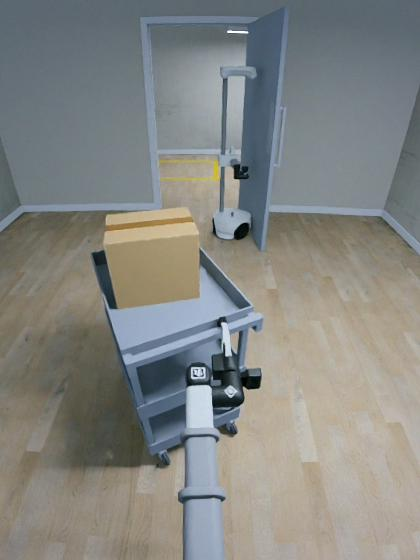

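Request:
move(
  blocking=false,
  r2={"base":{"strafe_m":0.42},"pace":"slow","contact_limits":{"strafe_m":0.7}},
  cameras=[],
)

Request:
wait(
  seconds=10,
  cameras=["r2_head_camera"],
)

Scene clock: 1132.97 s.
move: r2 moving
r1: as last shown
r1.lidar_m: 1.73 0.28 0.25 - 0.25 0.25 3.76 1.14 1.06 2.74 2.94 1.69
r1.motor_effort: lift_m=+22(22) arm_m=+4(4) wheel_0=-10(10) wheel_1=+7(7) wheel_2=+1(1)
r1.servo_current: wrist_yaw_rad=65(72) wrist_pitch_rad=39(46) wrist_roll_rad=65(72) gripper_m=46(46)
r1.contact_limits: strafe_m 0.9
r1.wrist_depth_mm: - 134 248 - 442 242 180 / - 119 135 - 455 246 182 / - 120 154 - 462 246 184 / 110 135 201 - 466 249 184 / 212 - - - 424 251 186 / 219 - 194 - 187 252 187 / 226 1537 1537 153 433 221 187
r2.base_odometry: x=-0.708 y=-0.076 heading=-2.822
r2.turned_by_wheels: -0.001
r2.turned_by_imu: +0.000
r2.base_tilt: forward=-0.7 right=+0.1
r2.lidar_m: 0.68 0.65 2.60 2.49 2.65 2.15 2.09 2.25 2.30 2.21 2.38 0.87
r2.base_status: strafe_m moving
r2.joint_positions: lift_m=+0.688 arm_m=+0.365 wrist_yaw_rad=-0.002 wrist_pitch_rad=+0.003 wrist_roll_rad=+1.570 gripper_m=-0.029
r2.joint_status: not commanded
r2.measured_speeds: translate_m=+0.001 strafe_m=+0.057 rotate_rad=-0.007 lift_m=+0.000 arm_m=+0.000 wrist_yaw_rad=-0.021 wrist_pitch_rad=+0.000 wrist_roll_rad=+0.000
r2.motor_effort: lift_m=+21(21) arm_m=+4(4) wheel_0=-10(10) wheel_1=+7(8) wheel_2=+1(5)
r2.servo_current: wrist_yaw_rad=46(59) wrist_pitch_rad=46(46) wrist_roll_rad=52(59) gripper_m=85(98)
r2.contact_limits: strafe_m 0.7
r2.hand_pose: x=+0.8241 y=-0.0881 z=+0.8651 quat_wxyz=(+0.707, +0.707, +0.000, -0.002) (m; r2's base frame)
r2.wrist_depth_mm: - - - - - 1708 1138 / - - - 223 - 1708 1205 / - - - 211 273 285 285 / - - - 196 256 1708 1182 / - - - 185 241 809 - / - - 185 172 179 - - / - 404 404 - 217 - -
pictures: none
No camera images: "cameras" was empty.

Scene clock: 1137.80 s.
earlier move: r2 done
r1.base_odometry: x=-1.882 y=-0.267 heading=-2.343
r1.turned_by_wheels: +0.000
r1.turned_by_imu: +0.000
r1.base_tilt: forward=-1.6 right=+1.3
r1.lidar_m: 3.01 0.29 0.25 - 0.25 0.25 3.76 1.16 1.07 2.74 2.90 1.70
r1.base_status: not commanded
r1.joint_positions: lift_m=+0.500 arm_m=+0.000 wrist_yaw_rad=+3.196 wrist_pitch_rad=+0.002 wrist_roll_rad=+0.000 gripper_m=+0.056
r1.joint_status: not commanded
r1.measured_speeds: all 0
r1.motor_effort: lift_m=+22(22) arm_m=+4(4) wheel_0=-10(11) wheel_1=+7(7) wheel_2=+1(1)
r1.servo_current: wrist_yaw_rad=59(72) wrist_pitch_rad=39(52) wrist_roll_rad=33(72) gripper_m=39(52)
r1.contact_limits: strafe_m 0.9
r1.hand_pose: x=-0.1218 y=+0.0716 z=+0.6773 quat_wxyz=(-0.027, -0.001, +0.000, +1.000) (m; r1's base frame)
r1.wrist_depth_mm: - 134 250 - 439 243 180 / - 119 135 - 449 245 182 / - 120 155 - 462 248 183 / 110 135 200 - 466 250 185 / 213 - - - 421 252 187 / 220 - 194 - 187 253 186 / 228 1537 1576 153 430 220 186
r2.base_odometry: x=-0.581 y=-0.461 heading=-2.822
r2.turned_by_wheels: +0.000
r2.turned_by_imu: -0.003
r2.base_tilt: forward=-0.6 right=+0.1
r2.lidar_m: 0.74 0.80 2.16 2.08 2.27 2.14 2.09 2.21 2.70 2.63 2.77 0.77
r2.base_status: done
r2.joint_positions: lift_m=+0.688 arm_m=+0.365 wrist_yaw_rad=-0.003 wrist_pitch_rad=+0.003 wrist_roll_rad=+1.570 gripper_m=-0.029
r2.joint_status: not commanded
r2.measured_speeds: all 0
r2.motor_effort: lift_m=+20(21) arm_m=+4(4) wheel_0=-7(24) wheel_1=+2(8) wheel_2=-5(7)
r2.servo_current: wrist_yaw_rad=39(72) wrist_pitch_rad=39(52) wrist_roll_rad=39(59) gripper_m=91(98)
r2.contact_limits: strafe_m 0.7
r2.hand_pose: x=+0.8240 y=-0.0883 z=+0.8651 quat_wxyz=(+0.707, +0.707, +0.000, -0.002) (m; r2's base frame)
r2.wrist_depth_mm: - - - 173 - 1661 1160 / - - - 173 220 239 240 / - - - 172 233 768 - / - - 569 233 233 831 - / - 439 436 173 233 842 - / - 455 185 172 180 - - / - - 459 - 232 - -
wait: 4.83 of 10 s (r2 has come to rest)
pictures: r2_head_camera
Images, in order (width x height): r2_head_camera 420x560.

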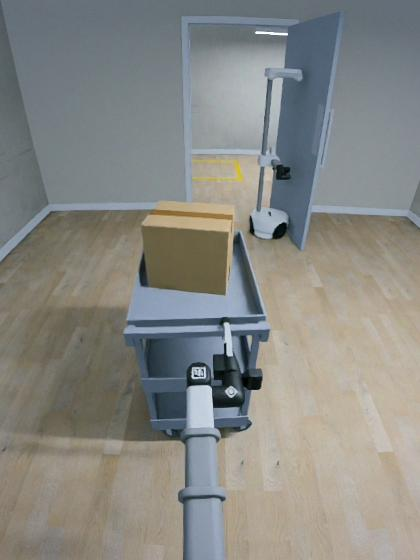

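Request:
move(
  blocking=false,
  r2={"base":{"translate_m":-0.2,"strafe_m":-0.78},"pace":"slow","contact_limits":{"translate_m":0.7}},
  cameras=[],
)

Request:
wait(
  seconds=10,
  cameras=["r2_head_camera"],
)

Request:
move(
  blocking=false,
  r2={"base":{"strafe_m":0.48},"pace":"slow","contact_limits":{"strafe_m":0.7}},
  cameras=[],
)

Request:
wait(
  seconds=10,
  cameras=["r2_head_camera"],
)

Scene clock: 1152.53 s.
move: r2 moving
r1: as last shown
r1.lidar_m: 2.97 0.29 0.25 - 0.25 0.25 3.76 1.15 1.06 2.73 2.92 1.71
r1.servo_current: wrist_yaw_rad=52(65) wrist_pitch_rad=46(46) wrist_roll_rad=52(59) gripper_m=33(46)
r1.contact_limits: strafe_m 0.9
r1.wrist_depth_mm: - 134 248 - 442 243 180 / - 118 135 - 449 246 182 / - 120 155 - 462 247 184 / 110 135 201 - 469 250 185 / 211 - - - 421 252 186 / 218 - 193 - 187 252 187 / 226 1537 1537 153 430 221 186
r2.base_odometry: x=-0.582 y=-0.448 heading=-2.821
r2.turned_by_wheels: +0.001
r2.turned_by_imu: +0.002
r2.base_tilt: forward=-0.6 right=+0.1
r2.lidar_m: 0.74 0.80 2.18 2.11 2.25 2.15 2.07 2.17 2.70 2.61 2.78 0.80
r2.base_status: translate_m moving; strafe_m moving
r2.joint_positions: lift_m=+0.688 arm_m=+0.365 wrist_yaw_rad=+0.001 wrist_pitch_rad=+0.003 wrist_roll_rad=+1.570 gripper_m=-0.029
r2.joint_status: not commanded
r2.measured_speeds: translate_m=-0.012 strafe_m=-0.048 rotate_rad=+0.006 lift_m=+0.000 arm_m=+0.000 wrist_yaw_rad=+0.034 wrist_pitch_rad=+0.000 wrist_roll_rad=+0.000
r2.motor_effort: lift_m=+20(21) arm_m=+4(4) wheel_0=+5(7) wheel_1=-8(8) wheel_2=+9(9)
r2.servo_current: wrist_yaw_rad=39(52) wrist_pitch_rad=46(46) wrist_roll_rad=33(59) gripper_m=85(91)
r2.contact_limits: translate_m 0.7
r2.hand_pose: x=+0.8244 y=-0.0871 z=+0.8651 quat_wxyz=(+0.707, +0.707, +0.001, -0.001) (m; r2's base frame)
r2.wrist_depth_mm: - - - - - 1661 1160 / - - - 170 216 238 237 / - - - 172 231 798 - / - - 539 231 231 831 - / - 442 442 173 233 831 - / - 462 185 173 179 - - / - - 469 - 235 - -
pictures: none
No camera images: "cameras" was empty.

Scene clock: 1161.33 s.
earlier move: r2 done
r1.base_odometry: x=-1.882 y=-0.267 heading=-2.343
r1.turned_by_wheels: +0.000
r1.turned_by_imu: -0.001
r1.base_tilt: forward=-1.6 right=+1.3
r1.lidar_m: 2.10 0.31 0.25 - 0.25 0.26 3.74 1.11 1.03 2.73 2.92 2.20
r1.base_status: not commanded
r1.joint_positions: lift_m=+0.500 arm_m=+0.000 wrist_yaw_rad=+3.196 wrist_pitch_rad=+0.002 wrist_roll_rad=+0.000 gripper_m=+0.056
r1.joint_status: not commanded
r1.measured_speeds: all 0
r1.motor_effort: lift_m=+22(22) arm_m=+4(4) wheel_0=-10(11) wheel_1=+7(7) wheel_2=+1(1)
r1.servo_current: wrist_yaw_rad=46(72) wrist_pitch_rad=39(52) wrist_roll_rad=52(72) gripper_m=39(46)
r1.contact_limits: strafe_m 0.9
r1.hand_pose: x=-0.1218 y=+0.0716 z=+0.6773 quat_wxyz=(-0.027, -0.001, +0.000, +1.000) (m; r1's base frame)
r1.wrist_depth_mm: - 134 248 - 442 241 180 / - 118 135 - 449 246 182 / - 120 155 - 459 247 183 / 110 135 200 - 466 249 185 / 212 - - - 427 251 186 / 219 - 194 - 187 252 186 / 227 1499 1537 153 427 221 186
r2.base_odometry: x=-0.638 y=+0.342 heading=-2.820
r2.turned_by_wheels: +0.001
r2.turned_by_imu: +0.014
r2.base_tilt: forward=-0.7 right=+0.0
r2.lidar_m: 0.50 0.54 2.97 2.88 2.58 1.99 1.93 2.06 1.89 1.82 1.96 2.81
r2.base_status: done
r2.joint_positions: lift_m=+0.688 arm_m=+0.365 wrist_yaw_rad=+0.022 wrist_pitch_rad=+0.003 wrist_roll_rad=+1.570 gripper_m=-0.029
r2.joint_status: not commanded
r2.measured_speeds: all 0
r2.on_its_own: wrist_yaw_rad is at rest, and its servo_current (130 mA) is outside its rest range (0 to 104 mA)
r2.motor_effort: lift_m=+20(21) arm_m=+4(4) wheel_0=+16(31) wheel_1=+5(9) wheel_2=+8(21)
r2.servo_current: wrist_yaw_rad=130(143) wrist_pitch_rad=39(52) wrist_roll_rad=46(65) gripper_m=91(98)
r2.contact_limits: translate_m 0.7
r2.hand_pose: x=+0.8261 y=-0.0810 z=+0.8651 quat_wxyz=(+0.707, +0.707, +0.009, +0.007) (m; r2's base frame)
r2.wrist_depth_mm: - - - - - 1661 1182 / - - - - - 1756 1160 / - - - - - 1756 1205 / - - - 281 - 1708 1182 / - - - 206 293 314 317 / - - - 163 179 1576 1255 / - - 180 - 199 - -
wait: 8.80 of 10 s (r2 has come to rest)
pictures: r2_head_camera
Images, in order (width x height): r2_head_camera 420x560.

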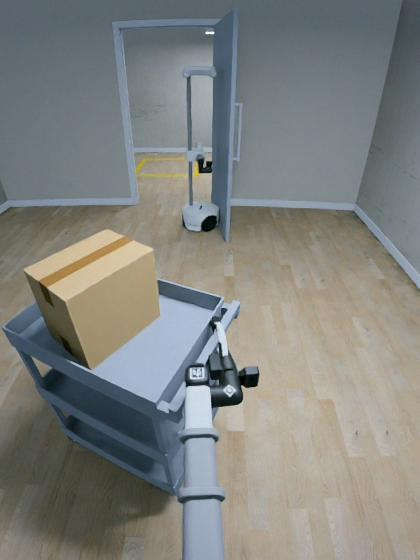

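Scene clock: 1161.83 s.
move: r2 moving
r1: as last shown
r1.turned_by_imu: +0.000
r1.lidar_m: 2.12 0.30 0.25 - 0.25 0.25 3.77 1.16 1.04 2.74 2.93 2.13
r1.motor_effort: lift_m=+22(22) arm_m=+4(4) wheel_0=-11(11) wheel_1=+7(7) wheel_2=+1(1)
r1.servo_current: wrist_yaw_rad=46(59) wrist_pitch_rad=39(46) wrist_roll_rad=46(52) gripper_m=39(46)
r1.contact_limits: strafe_m 0.9
r1.wrist_depth_mm: - 134 249 - 445 242 180 / - 119 135 - 452 245 182 / - 120 155 - 459 247 184 / 110 135 200 - 469 250 185 / 212 - - - 424 252 186 / 219 - 193 - 187 253 186 / 226 1576 1537 153 427 221 186
r2.base_odometry: x=-0.633 y=+0.329 heading=-2.819
r2.turned_by_wheels: +0.001
r2.turned_by_imu: +0.000
r2.base_tilt: forward=-0.7 right=+0.1
r2.lidar_m: 0.51 0.56 2.98 2.86 2.58 2.01 1.94 2.08 1.89 1.85 1.99 2.88
r2.base_status: strafe_m moving
r2.joint_positions: lift_m=+0.688 arm_m=+0.365 wrist_yaw_rad=+0.022 wrist_pitch_rad=+0.003 wrist_roll_rad=+1.570 gripper_m=-0.029
r2.joint_status: not commanded
r2.measured_speeds: translate_m=+0.000 strafe_m=+0.055 rotate_rad=+0.000 lift_m=+0.000 arm_m=+0.000 wrist_yaw_rad=+0.000 wrist_pitch_rad=+0.000 wrist_roll_rad=+0.000
r2.motor_effort: lift_m=+20(21) arm_m=+4(4) wheel_0=-6(16) wheel_1=+12(15) wheel_2=+0(5)
r2.servo_current: wrist_yaw_rad=137(137) wrist_pitch_rad=46(46) wrist_roll_rad=46(52) gripper_m=85(91)
r2.contact_limits: strafe_m 0.7
r2.hand_pose: x=+0.8261 y=-0.0810 z=+0.8651 quat_wxyz=(+0.707, +0.707, +0.009, +0.007) (m; r2's base frame)
r2.wrist_depth_mm: - - - - - 1661 1182 / - - - - - 1661 1160 / - - - - - 1708 1182 / - - - 281 - 1618 1182 / - - - 205 293 314 317 / - - - 162 179 1661 1255 / - - - - 199 - -
pictures: none
No camera images: "cameras" was empty.

Scene clock: 1167.30 s.
earlier move: r2 done
r1.base_odometry: x=-1.882 y=-0.267 heading=-2.343
r1.turned_by_wheels: +0.000
r1.turned_by_imu: +0.000
r1.base_tilt: forward=-1.6 right=+1.2
r1.lidar_m: 1.85 0.31 0.25 - 0.25 0.26 3.73 1.12 1.04 2.72 2.94 1.86
r1.base_status: not commanded
r1.joint_positions: lift_m=+0.500 arm_m=+0.000 wrist_yaw_rad=+3.196 wrist_pitch_rad=+0.002 wrist_roll_rad=+0.000 gripper_m=+0.056
r1.joint_status: not commanded
r1.measured_speeds: all 0
r1.motor_effort: lift_m=+22(22) arm_m=+4(4) wheel_0=-10(11) wheel_1=+7(7) wheel_2=+1(1)
r1.servo_current: wrist_yaw_rad=52(72) wrist_pitch_rad=39(52) wrist_roll_rad=59(72) gripper_m=46(46)
r1.contact_limits: strafe_m 0.9
r1.hand_pose: x=-0.1218 y=+0.0716 z=+0.6773 quat_wxyz=(-0.027, -0.001, +0.000, +1.000) (m; r1's base frame)
r1.wrist_depth_mm: - 134 250 - 442 241 180 / - 119 135 - 452 245 182 / - 120 155 - 455 246 184 / 110 135 201 - 466 251 185 / 212 - - - 421 250 187 / 219 - 193 - 188 252 186 / 228 1499 1537 153 430 221 186
r2.base_odometry: x=-0.486 y=-0.113 heading=-2.821
r2.turned_by_wheels: -0.002
r2.turned_by_imu: -0.005
r2.base_tilt: forward=-0.6 right=+0.1
r2.lidar_m: 0.71 0.73 2.45 2.40 2.55 1.95 1.90 2.05 2.39 2.31 2.48 0.81
r2.base_status: done
r2.joint_positions: lift_m=+0.688 arm_m=+0.365 wrist_yaw_rad=-0.013 wrist_pitch_rad=+0.003 wrist_roll_rad=+1.570 gripper_m=-0.029
r2.joint_status: not commanded
r2.measured_speeds: all 0
r2.motor_effort: lift_m=+20(21) arm_m=+4(4) wheel_0=-7(23) wheel_1=+1(15) wheel_2=-9(12)
r2.servo_current: wrist_yaw_rad=65(137) wrist_pitch_rad=39(52) wrist_roll_rad=46(65) gripper_m=85(98)
r2.contact_limits: strafe_m 0.7
r2.hand_pose: x=+0.8232 y=-0.0910 z=+0.8651 quat_wxyz=(+0.707, +0.707, -0.003, -0.005) (m; r2's base frame)
r2.wrist_depth_mm: - - - - - 1661 1160 / - - - 196 203 1708 1182 / - - - 190 252 262 263 / - - - 184 244 1576 - / - - 535 179 236 831 - / - 424 185 173 179 - - / - 427 430 - 224 - -
wait: 5.47 of 10 s (r2 has come to rest)
pictures: r2_head_camera
Images, in order (width x height): r2_head_camera 420x560.

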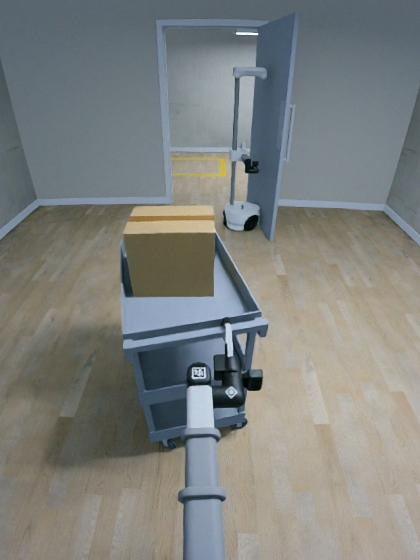

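Request:
move(
  blocking=false,
  r2={"base":{"translate_m":-0.3,"strafe_m":-0.6},"pace":"slow","contact_limits":{"translate_m":0.7}},
  cameras=[],
)

Request:
wait(
  seconds=10,
  cameras=["r2_head_camera"],
)

Request:
move(
  blocking=false,
  r2={"base":{"strafe_m":0.55},"pace":"slow","contact_limits":{"strafe_m":0.7}},
  cameras=[],
)

Request:
wait(
  seconds=10,
  cameras=["r2_head_camera"],
)

Scene clock: 1175.53 s.
move: r2 moving
r1: as last shown
r1.lidar_m: 1.88 0.31 0.25 - 0.25 0.26 3.76 1.16 1.05 2.73 2.92 1.88
r1.motor_effort: lift_m=+22(22) arm_m=+4(4) wheel_0=-10(10) wheel_1=+7(7) wheel_2=+1(1)
r1.servo_current: wrist_yaw_rad=39(78) wrist_pitch_rad=46(46) wrist_roll_rad=59(59) gripper_m=39(46)
r1.contact_limits: strafe_m 0.9
r1.wrist_depth_mm: - 134 248 - 449 242 180 / - 119 135 - 455 244 182 / - 120 155 - 455 248 184 / 110 135 201 - 469 251 186 / 211 - - - 424 251 186 / 219 - 193 - 188 252 186 / 226 1537 1499 153 430 221 187
r2.base_odometry: x=-0.485 y=-0.101 heading=-2.820
r2.turned_by_wheels: +0.001
r2.turned_by_imu: +0.001
r2.base_tilt: forward=-0.7 right=+0.1
r2.lidar_m: 0.72 0.73 2.47 2.41 2.55 1.93 1.90 2.01 2.37 2.30 2.44 0.82
r2.base_status: translate_m moving; strafe_m moving
r2.joint_positions: lift_m=+0.688 arm_m=+0.365 wrist_yaw_rad=-0.001 wrist_pitch_rad=+0.003 wrist_roll_rad=+1.570 gripper_m=-0.029
r2.joint_status: not commanded
r2.measured_speeds: translate_m=-0.021 strafe_m=-0.043 rotate_rad=+0.007 lift_m=+0.000 arm_m=+0.000 wrist_yaw_rad=+0.031 wrist_pitch_rad=+0.000 wrist_roll_rad=+0.000
r2.motor_effort: lift_m=+21(21) arm_m=+4(4) wheel_0=+0(8) wheel_1=-8(10) wheel_2=+9(10)
r2.servo_current: wrist_yaw_rad=46(78) wrist_pitch_rad=39(46) wrist_roll_rad=52(59) gripper_m=85(91)
r2.contact_limits: translate_m 0.7
r2.hand_pose: x=+0.8242 y=-0.0878 z=+0.8651 quat_wxyz=(+0.707, +0.707, +0.001, -0.002) (m; r2's base frame)
r2.wrist_depth_mm: - - - - - 1661 1160 / - - - 193 202 1576 1160 / - - - 187 249 260 262 / - - - 182 243 1464 - / - - 480 178 236 - - / - 427 184 174 180 - - / - - 433 - 226 - -
pictures: none
No camera images: "cameras" was empty.

Scene clock: 1183.03 s.
earlier move: r2 done
r1.base_odometry: x=-1.882 y=-0.267 heading=-2.343
r1.turned_by_wheels: +0.000
r1.turned_by_imu: +0.000
r1.base_tilt: forward=-1.6 right=+1.3
r1.lidar_m: 2.16 0.32 0.25 - 0.25 0.26 3.73 1.11 1.03 2.72 2.93 4.26
r1.base_status: not commanded
r1.joint_positions: lift_m=+0.500 arm_m=+0.000 wrist_yaw_rad=+3.196 wrist_pitch_rad=+0.002 wrist_roll_rad=+0.000 gripper_m=+0.056
r1.joint_status: not commanded
r1.measured_speeds: all 0
r1.motor_effort: lift_m=+22(22) arm_m=+4(4) wheel_0=-10(11) wheel_1=+7(7) wheel_2=+1(1)
r1.servo_current: wrist_yaw_rad=59(78) wrist_pitch_rad=39(52) wrist_roll_rad=39(72) gripper_m=39(52)
r1.contact_limits: strafe_m 0.9
r1.hand_pose: x=-0.1218 y=+0.0716 z=+0.6773 quat_wxyz=(-0.027, -0.001, +0.000, +1.000) (m; r1's base frame)
r1.wrist_depth_mm: - 134 249 - 442 243 180 / - 119 135 - 449 245 182 / - 120 155 - 459 247 183 / 110 135 201 - 469 251 185 / 212 - - - 424 252 186 / 220 - 194 - 187 253 187 / 227 1537 1537 153 430 221 186
r2.base_odometry: x=-0.392 y=+0.551 heading=-2.820
r2.turned_by_wheels: +0.001
r2.turned_by_imu: +0.008
r2.base_tilt: forward=-0.6 right=+0.0
r2.lidar_m: 0.61 0.58 3.14 2.99 2.19 1.69 1.64 1.77 1.72 1.68 1.79 2.61
r2.base_status: done
r2.joint_positions: lift_m=+0.688 arm_m=+0.365 wrist_yaw_rad=+0.010 wrist_pitch_rad=+0.003 wrist_roll_rad=+1.570 gripper_m=-0.029
r2.joint_status: not commanded
r2.measured_speeds: all 0
r2.motor_effort: lift_m=+21(21) arm_m=-3(4) wheel_0=+10(22) wheel_1=-2(10) wheel_2=+8(20)
r2.servo_current: wrist_yaw_rad=72(78) wrist_pitch_rad=46(52) wrist_roll_rad=33(59) gripper_m=85(98)
r2.contact_limits: translate_m 0.7
r2.hand_pose: x=+0.8252 y=-0.0845 z=+0.8651 quat_wxyz=(+0.707, +0.707, +0.005, +0.003) (m; r2's base frame)
r2.wrist_depth_mm: - - - - - 1661 1160 / - - - - - 1708 1138 / - - - 239 - 1708 1182 / - - - 208 283 297 301 / - - - 187 250 1708 1205 / - - 187 170 178 1618 - / - 389 384 - 212 - -
wait: 7.50 of 10 s (r2 has come to rest)
pictures: r2_head_camera
Images, in order (width x height): r2_head_camera 420x560.

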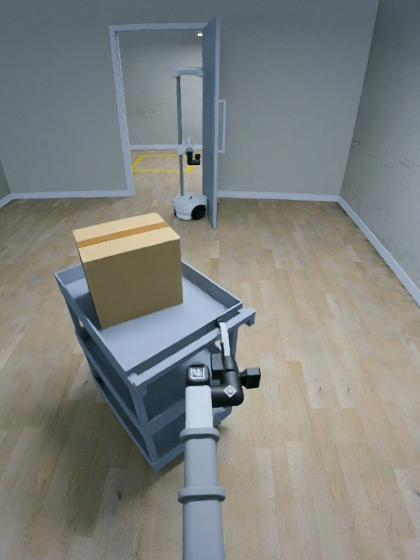

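Scene clock: 1183.53 s.
move: r2 moving
r1: as last shown
r1.lidar_m: 2.18 0.31 0.25 - 0.25 0.25 3.76 1.15 1.02 2.72 2.91 4.24
r1.servo_current: wrist_yaw_rad=46(65) wrist_pitch_rad=46(46) wrist_roll_rad=59(59) gripper_m=46(46)
r1.contact_limits: strafe_m 0.9
r1.wrist_depth_mm: - 134 248 - 442 242 180 / - 118 135 - 452 246 182 / - 120 155 - 462 247 183 / 110 135 202 - 466 250 185 / 212 - - - 427 251 186 / 218 - 195 - 188 252 186 / 227 1499 1537 153 427 221 187
r2.base_odometry: x=-0.387 y=+0.538 heading=-2.820
r2.turned_by_wheels: +0.000
r2.turned_by_imu: +0.000
r2.base_tilt: forward=-0.7 right=+0.0
r2.lidar_m: 0.59 0.60 3.11 3.00 2.19 1.69 1.65 1.77 1.75 1.71 1.84 2.65
r2.base_status: strafe_m moving
r2.joint_positions: lift_m=+0.688 arm_m=+0.365 wrist_yaw_rad=+0.003 wrist_pitch_rad=+0.003 wrist_roll_rad=+1.570 gripper_m=-0.029
r2.joint_status: not commanded
r2.measured_speeds: translate_m=+0.001 strafe_m=+0.056 rotate_rad=-0.005 lift_m=+0.000 arm_m=+0.000 wrist_yaw_rad=-0.014 wrist_pitch_rad=+0.000 wrist_roll_rad=+0.000
r2.motor_effort: lift_m=+20(21) arm_m=-4(4) wheel_0=-10(10) wheel_1=+6(9) wheel_2=+0(5)
r2.servo_current: wrist_yaw_rad=46(72) wrist_pitch_rad=46(46) wrist_roll_rad=52(52) gripper_m=85(91)
r2.contact_limits: strafe_m 0.7
r2.hand_pose: x=+0.8245 y=-0.0867 z=+0.8651 quat_wxyz=(+0.707, +0.707, +0.002, +0.000) (m; r2's base frame)
r2.wrist_depth_mm: - - - - - 1661 1160 / - - - - - 1661 1182 / - - - 241 - 1756 1182 / - - - 207 283 298 301 / - - - 190 250 1756 1229 / - - 185 169 177 1576 - / - 389 392 - 211 - -
pictures: none
No camera images: "cameras" was empty.

Scene clock: 1189.70 s.
earlier move: r2 done
r1.base_odometry: x=-1.882 y=-0.267 heading=-2.343
r1.turned_by_wheels: +0.000
r1.turned_by_imu: +0.000
r1.base_tilt: forward=-1.6 right=+1.3
r1.lidar_m: 2.13 0.30 0.25 - 0.25 0.26 3.74 1.15 1.05 2.74 2.92 2.21
r1.base_status: not commanded
r1.joint_positions: lift_m=+0.500 arm_m=+0.000 wrist_yaw_rad=+3.196 wrist_pitch_rad=+0.002 wrist_roll_rad=+0.000 gripper_m=+0.056
r1.joint_status: not commanded
r1.measured_speeds: all 0
r1.motor_effort: lift_m=+22(22) arm_m=+4(4) wheel_0=-10(11) wheel_1=+7(7) wheel_2=+1(1)
r1.servo_current: wrist_yaw_rad=33(72) wrist_pitch_rad=46(52) wrist_roll_rad=59(72) gripper_m=39(46)
r1.contact_limits: strafe_m 0.9
r1.hand_pose: x=-0.1218 y=+0.0716 z=+0.6773 quat_wxyz=(-0.027, -0.001, +0.000, +1.000) (m; r1's base frame)
r1.wrist_depth_mm: - 134 249 - 442 242 180 / - 118 135 - 452 245 182 / - 120 155 - 459 247 183 / 110 135 200 - 466 251 185 / 212 - - - 424 252 187 / 219 - 193 - 187 251 186 / 227 1537 1537 153 424 222 186
r2.base_odometry: x=-0.219 y=+0.029 heading=-2.821
r2.turned_by_wheels: -0.001
r2.turned_by_imu: -0.007
r2.base_tilt: forward=-0.7 right=+0.1
r2.lidar_m: 0.73 0.76 2.54 2.47 2.16 1.64 1.60 1.71 2.28 2.24 2.39 0.79
r2.base_status: done
r2.joint_positions: lift_m=+0.688 arm_m=+0.365 wrist_yaw_rad=-0.012 wrist_pitch_rad=+0.003 wrist_roll_rad=+1.570 gripper_m=-0.029
r2.joint_status: not commanded
r2.measured_speeds: all 0
r2.motor_effort: lift_m=+20(21) arm_m=-3(4) wheel_0=-7(22) wheel_1=+3(9) wheel_2=-7(9)
r2.servo_current: wrist_yaw_rad=72(91) wrist_pitch_rad=39(52) wrist_roll_rad=59(59) gripper_m=85(98)
r2.contact_limits: strafe_m 0.7
r2.hand_pose: x=+0.8232 y=-0.0908 z=+0.8651 quat_wxyz=(+0.707, +0.707, -0.003, -0.005) (m; r2's base frame)
r2.wrist_depth_mm: - - - - - 1661 1182 / - - - 182 182 1708 1182 / - - - 180 240 249 249 / - - - 178 237 842 - / - - 442 175 234 - - / - 433 185 173 179 - - / - 442 442 - 229 - -
wait: 6.17 of 10 s (r2 has come to rest)
pictures: r2_head_camera
Images, in order (width x height): r2_head_camera 420x560.

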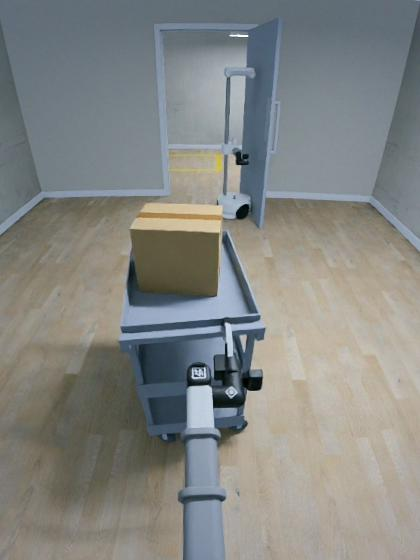

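Request:
move(
  blocking=false,
  r2={"base":{"translate_m":0.4,"strafe_m":0.1},"pace":"slow","contact_limits":{"translate_m":0.7}},
  cameras=[],
)

Request:
wait(
  seconds=10,
  cameras=["r2_head_camera"],
)

Scene clock: 1196.40 s.
move: r2 moving
r1: as last shown
r1.lidar_m: 2.12 0.30 0.25 - 0.25 0.26 3.73 1.17 1.04 2.74 2.92 2.21
r1.servo_current: wrist_yaw_rad=52(59) wrist_pitch_rad=46(46) wrist_roll_rad=46(59) gripper_m=33(46)
r1.contact_limits: strafe_m 0.9
r1.wrist_depth_mm: - 134 249 - 442 242 181 / - 118 135 - 449 244 182 / - 120 155 - 462 247 183 / 110 135 201 - 473 250 185 / 211 - - - 424 251 186 / 218 - 194 - 188 252 186 / 228 1576 1576 153 433 221 186
r2.base_odometry: x=-0.229 y=+0.022 heading=-2.822
r2.turned_by_wheels: -0.001
r2.turned_by_imu: -0.001
r2.base_tilt: forward=-0.7 right=+0.1
r2.lidar_m: 0.74 0.77 2.55 2.43 2.20 1.66 1.61 1.73 2.32 2.23 2.38 0.81
r2.base_status: translate_m moving; strafe_m moving
r2.joint_positions: lift_m=+0.688 arm_m=+0.365 wrist_yaw_rad=-0.012 wrist_pitch_rad=+0.003 wrist_roll_rad=+1.570 gripper_m=-0.029
r2.joint_status: not commanded
r2.measured_speeds: translate_m=+0.048 strafe_m=+0.012 rotate_rad=-0.002 lift_m=+0.000 arm_m=+0.000 wrist_yaw_rad=+0.000 wrist_pitch_rad=+0.000 wrist_roll_rad=+0.000
r2.motor_effort: lift_m=+21(21) arm_m=-3(4) wheel_0=+1(7) wheel_1=+5(8) wheel_2=-17(18)
r2.servo_current: wrist_yaw_rad=59(78) wrist_pitch_rad=39(46) wrist_roll_rad=46(65) gripper_m=91(98)
r2.contact_limits: translate_m 0.7
r2.hand_pose: x=+0.8232 y=-0.0908 z=+0.8651 quat_wxyz=(+0.707, +0.707, -0.003, -0.005) (m; r2's base frame)
r2.wrist_depth_mm: - - - - - 1661 1182 / - - - 183 185 1661 1182 / - - - 181 240 251 251 / - - - 179 237 831 - / - - 455 176 234 - - / - 433 186 172 179 - - / - 439 439 - 228 - -
pictures: none
No camera images: "cameras" was empty.

Scene clock: 1201.27 s.
earlier move: r2 done
r1.base_odometry: x=-1.882 y=-0.267 heading=-2.343
r1.turned_by_wheels: +0.000
r1.turned_by_imu: +0.000
r1.base_tilt: forward=-1.6 right=+1.3
r1.lidar_m: 2.13 0.30 0.25 - 0.25 0.25 3.75 1.16 1.05 2.73 2.90 1.84
r1.base_status: not commanded
r1.joint_positions: lift_m=+0.500 arm_m=+0.000 wrist_yaw_rad=+3.196 wrist_pitch_rad=+0.002 wrist_roll_rad=+0.000 gripper_m=+0.056
r1.joint_status: not commanded
r1.measured_speeds: all 0
r1.motor_effort: lift_m=+22(22) arm_m=+4(4) wheel_0=-10(11) wheel_1=+7(7) wheel_2=+1(1)
r1.servo_current: wrist_yaw_rad=39(65) wrist_pitch_rad=46(46) wrist_roll_rad=46(72) gripper_m=46(52)
r1.contact_limits: strafe_m 0.9
r1.hand_pose: x=-0.1218 y=+0.0716 z=+0.6773 quat_wxyz=(-0.027, -0.001, +0.000, +1.000) (m; r1's base frame)
r1.wrist_depth_mm: - 134 249 - 445 242 180 / - 119 135 - 452 245 182 / - 120 155 - 459 247 184 / 110 135 201 - 469 250 185 / 211 - - - 424 252 186 / 218 - 194 - 187 252 186 / 227 1537 1576 153 430 222 186
r2.base_odometry: x=-0.566 y=-0.192 heading=-2.820
r2.turned_by_wheels: +0.002
r2.turned_by_imu: +0.005
r2.base_tilt: forward=-0.6 right=+0.0
r2.lidar_m: 0.69 0.67 2.42 2.33 2.54 2.06 2.00 2.14 2.42 2.34 2.50 2.89
r2.base_status: done
r2.joint_positions: lift_m=+0.688 arm_m=+0.365 wrist_yaw_rad=+0.000 wrist_pitch_rad=+0.003 wrist_roll_rad=+1.570 gripper_m=-0.029
r2.joint_status: not commanded
r2.measured_speeds: all 0
r2.motor_effort: lift_m=+20(21) arm_m=+4(4) wheel_0=+7(14) wheel_1=+7(11) wheel_2=-4(19)
r2.servo_current: wrist_yaw_rad=46(78) wrist_pitch_rad=39(52) wrist_roll_rad=52(65) gripper_m=91(98)
r2.contact_limits: translate_m 0.7
r2.hand_pose: x=+0.8243 y=-0.0873 z=+0.8651 quat_wxyz=(+0.707, +0.707, +0.001, -0.001) (m; r2's base frame)
r2.wrist_depth_mm: - - - - - 1708 1138 / - - - 212 - 1661 1182 / - - - 205 264 1499 1118 / - - - 193 256 1618 1060 / - - - 183 240 798 - / - - 187 171 179 - - / - 410 404 - 217 - -
wait: 4.87 of 10 s (r2 has come to rest)
pictures: r2_head_camera
Images, in order (width x height): r2_head_camera 420x560.

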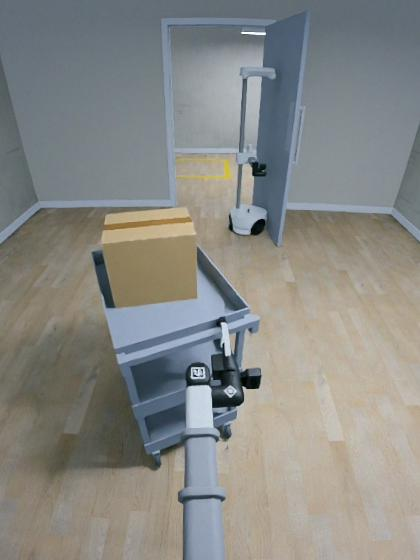

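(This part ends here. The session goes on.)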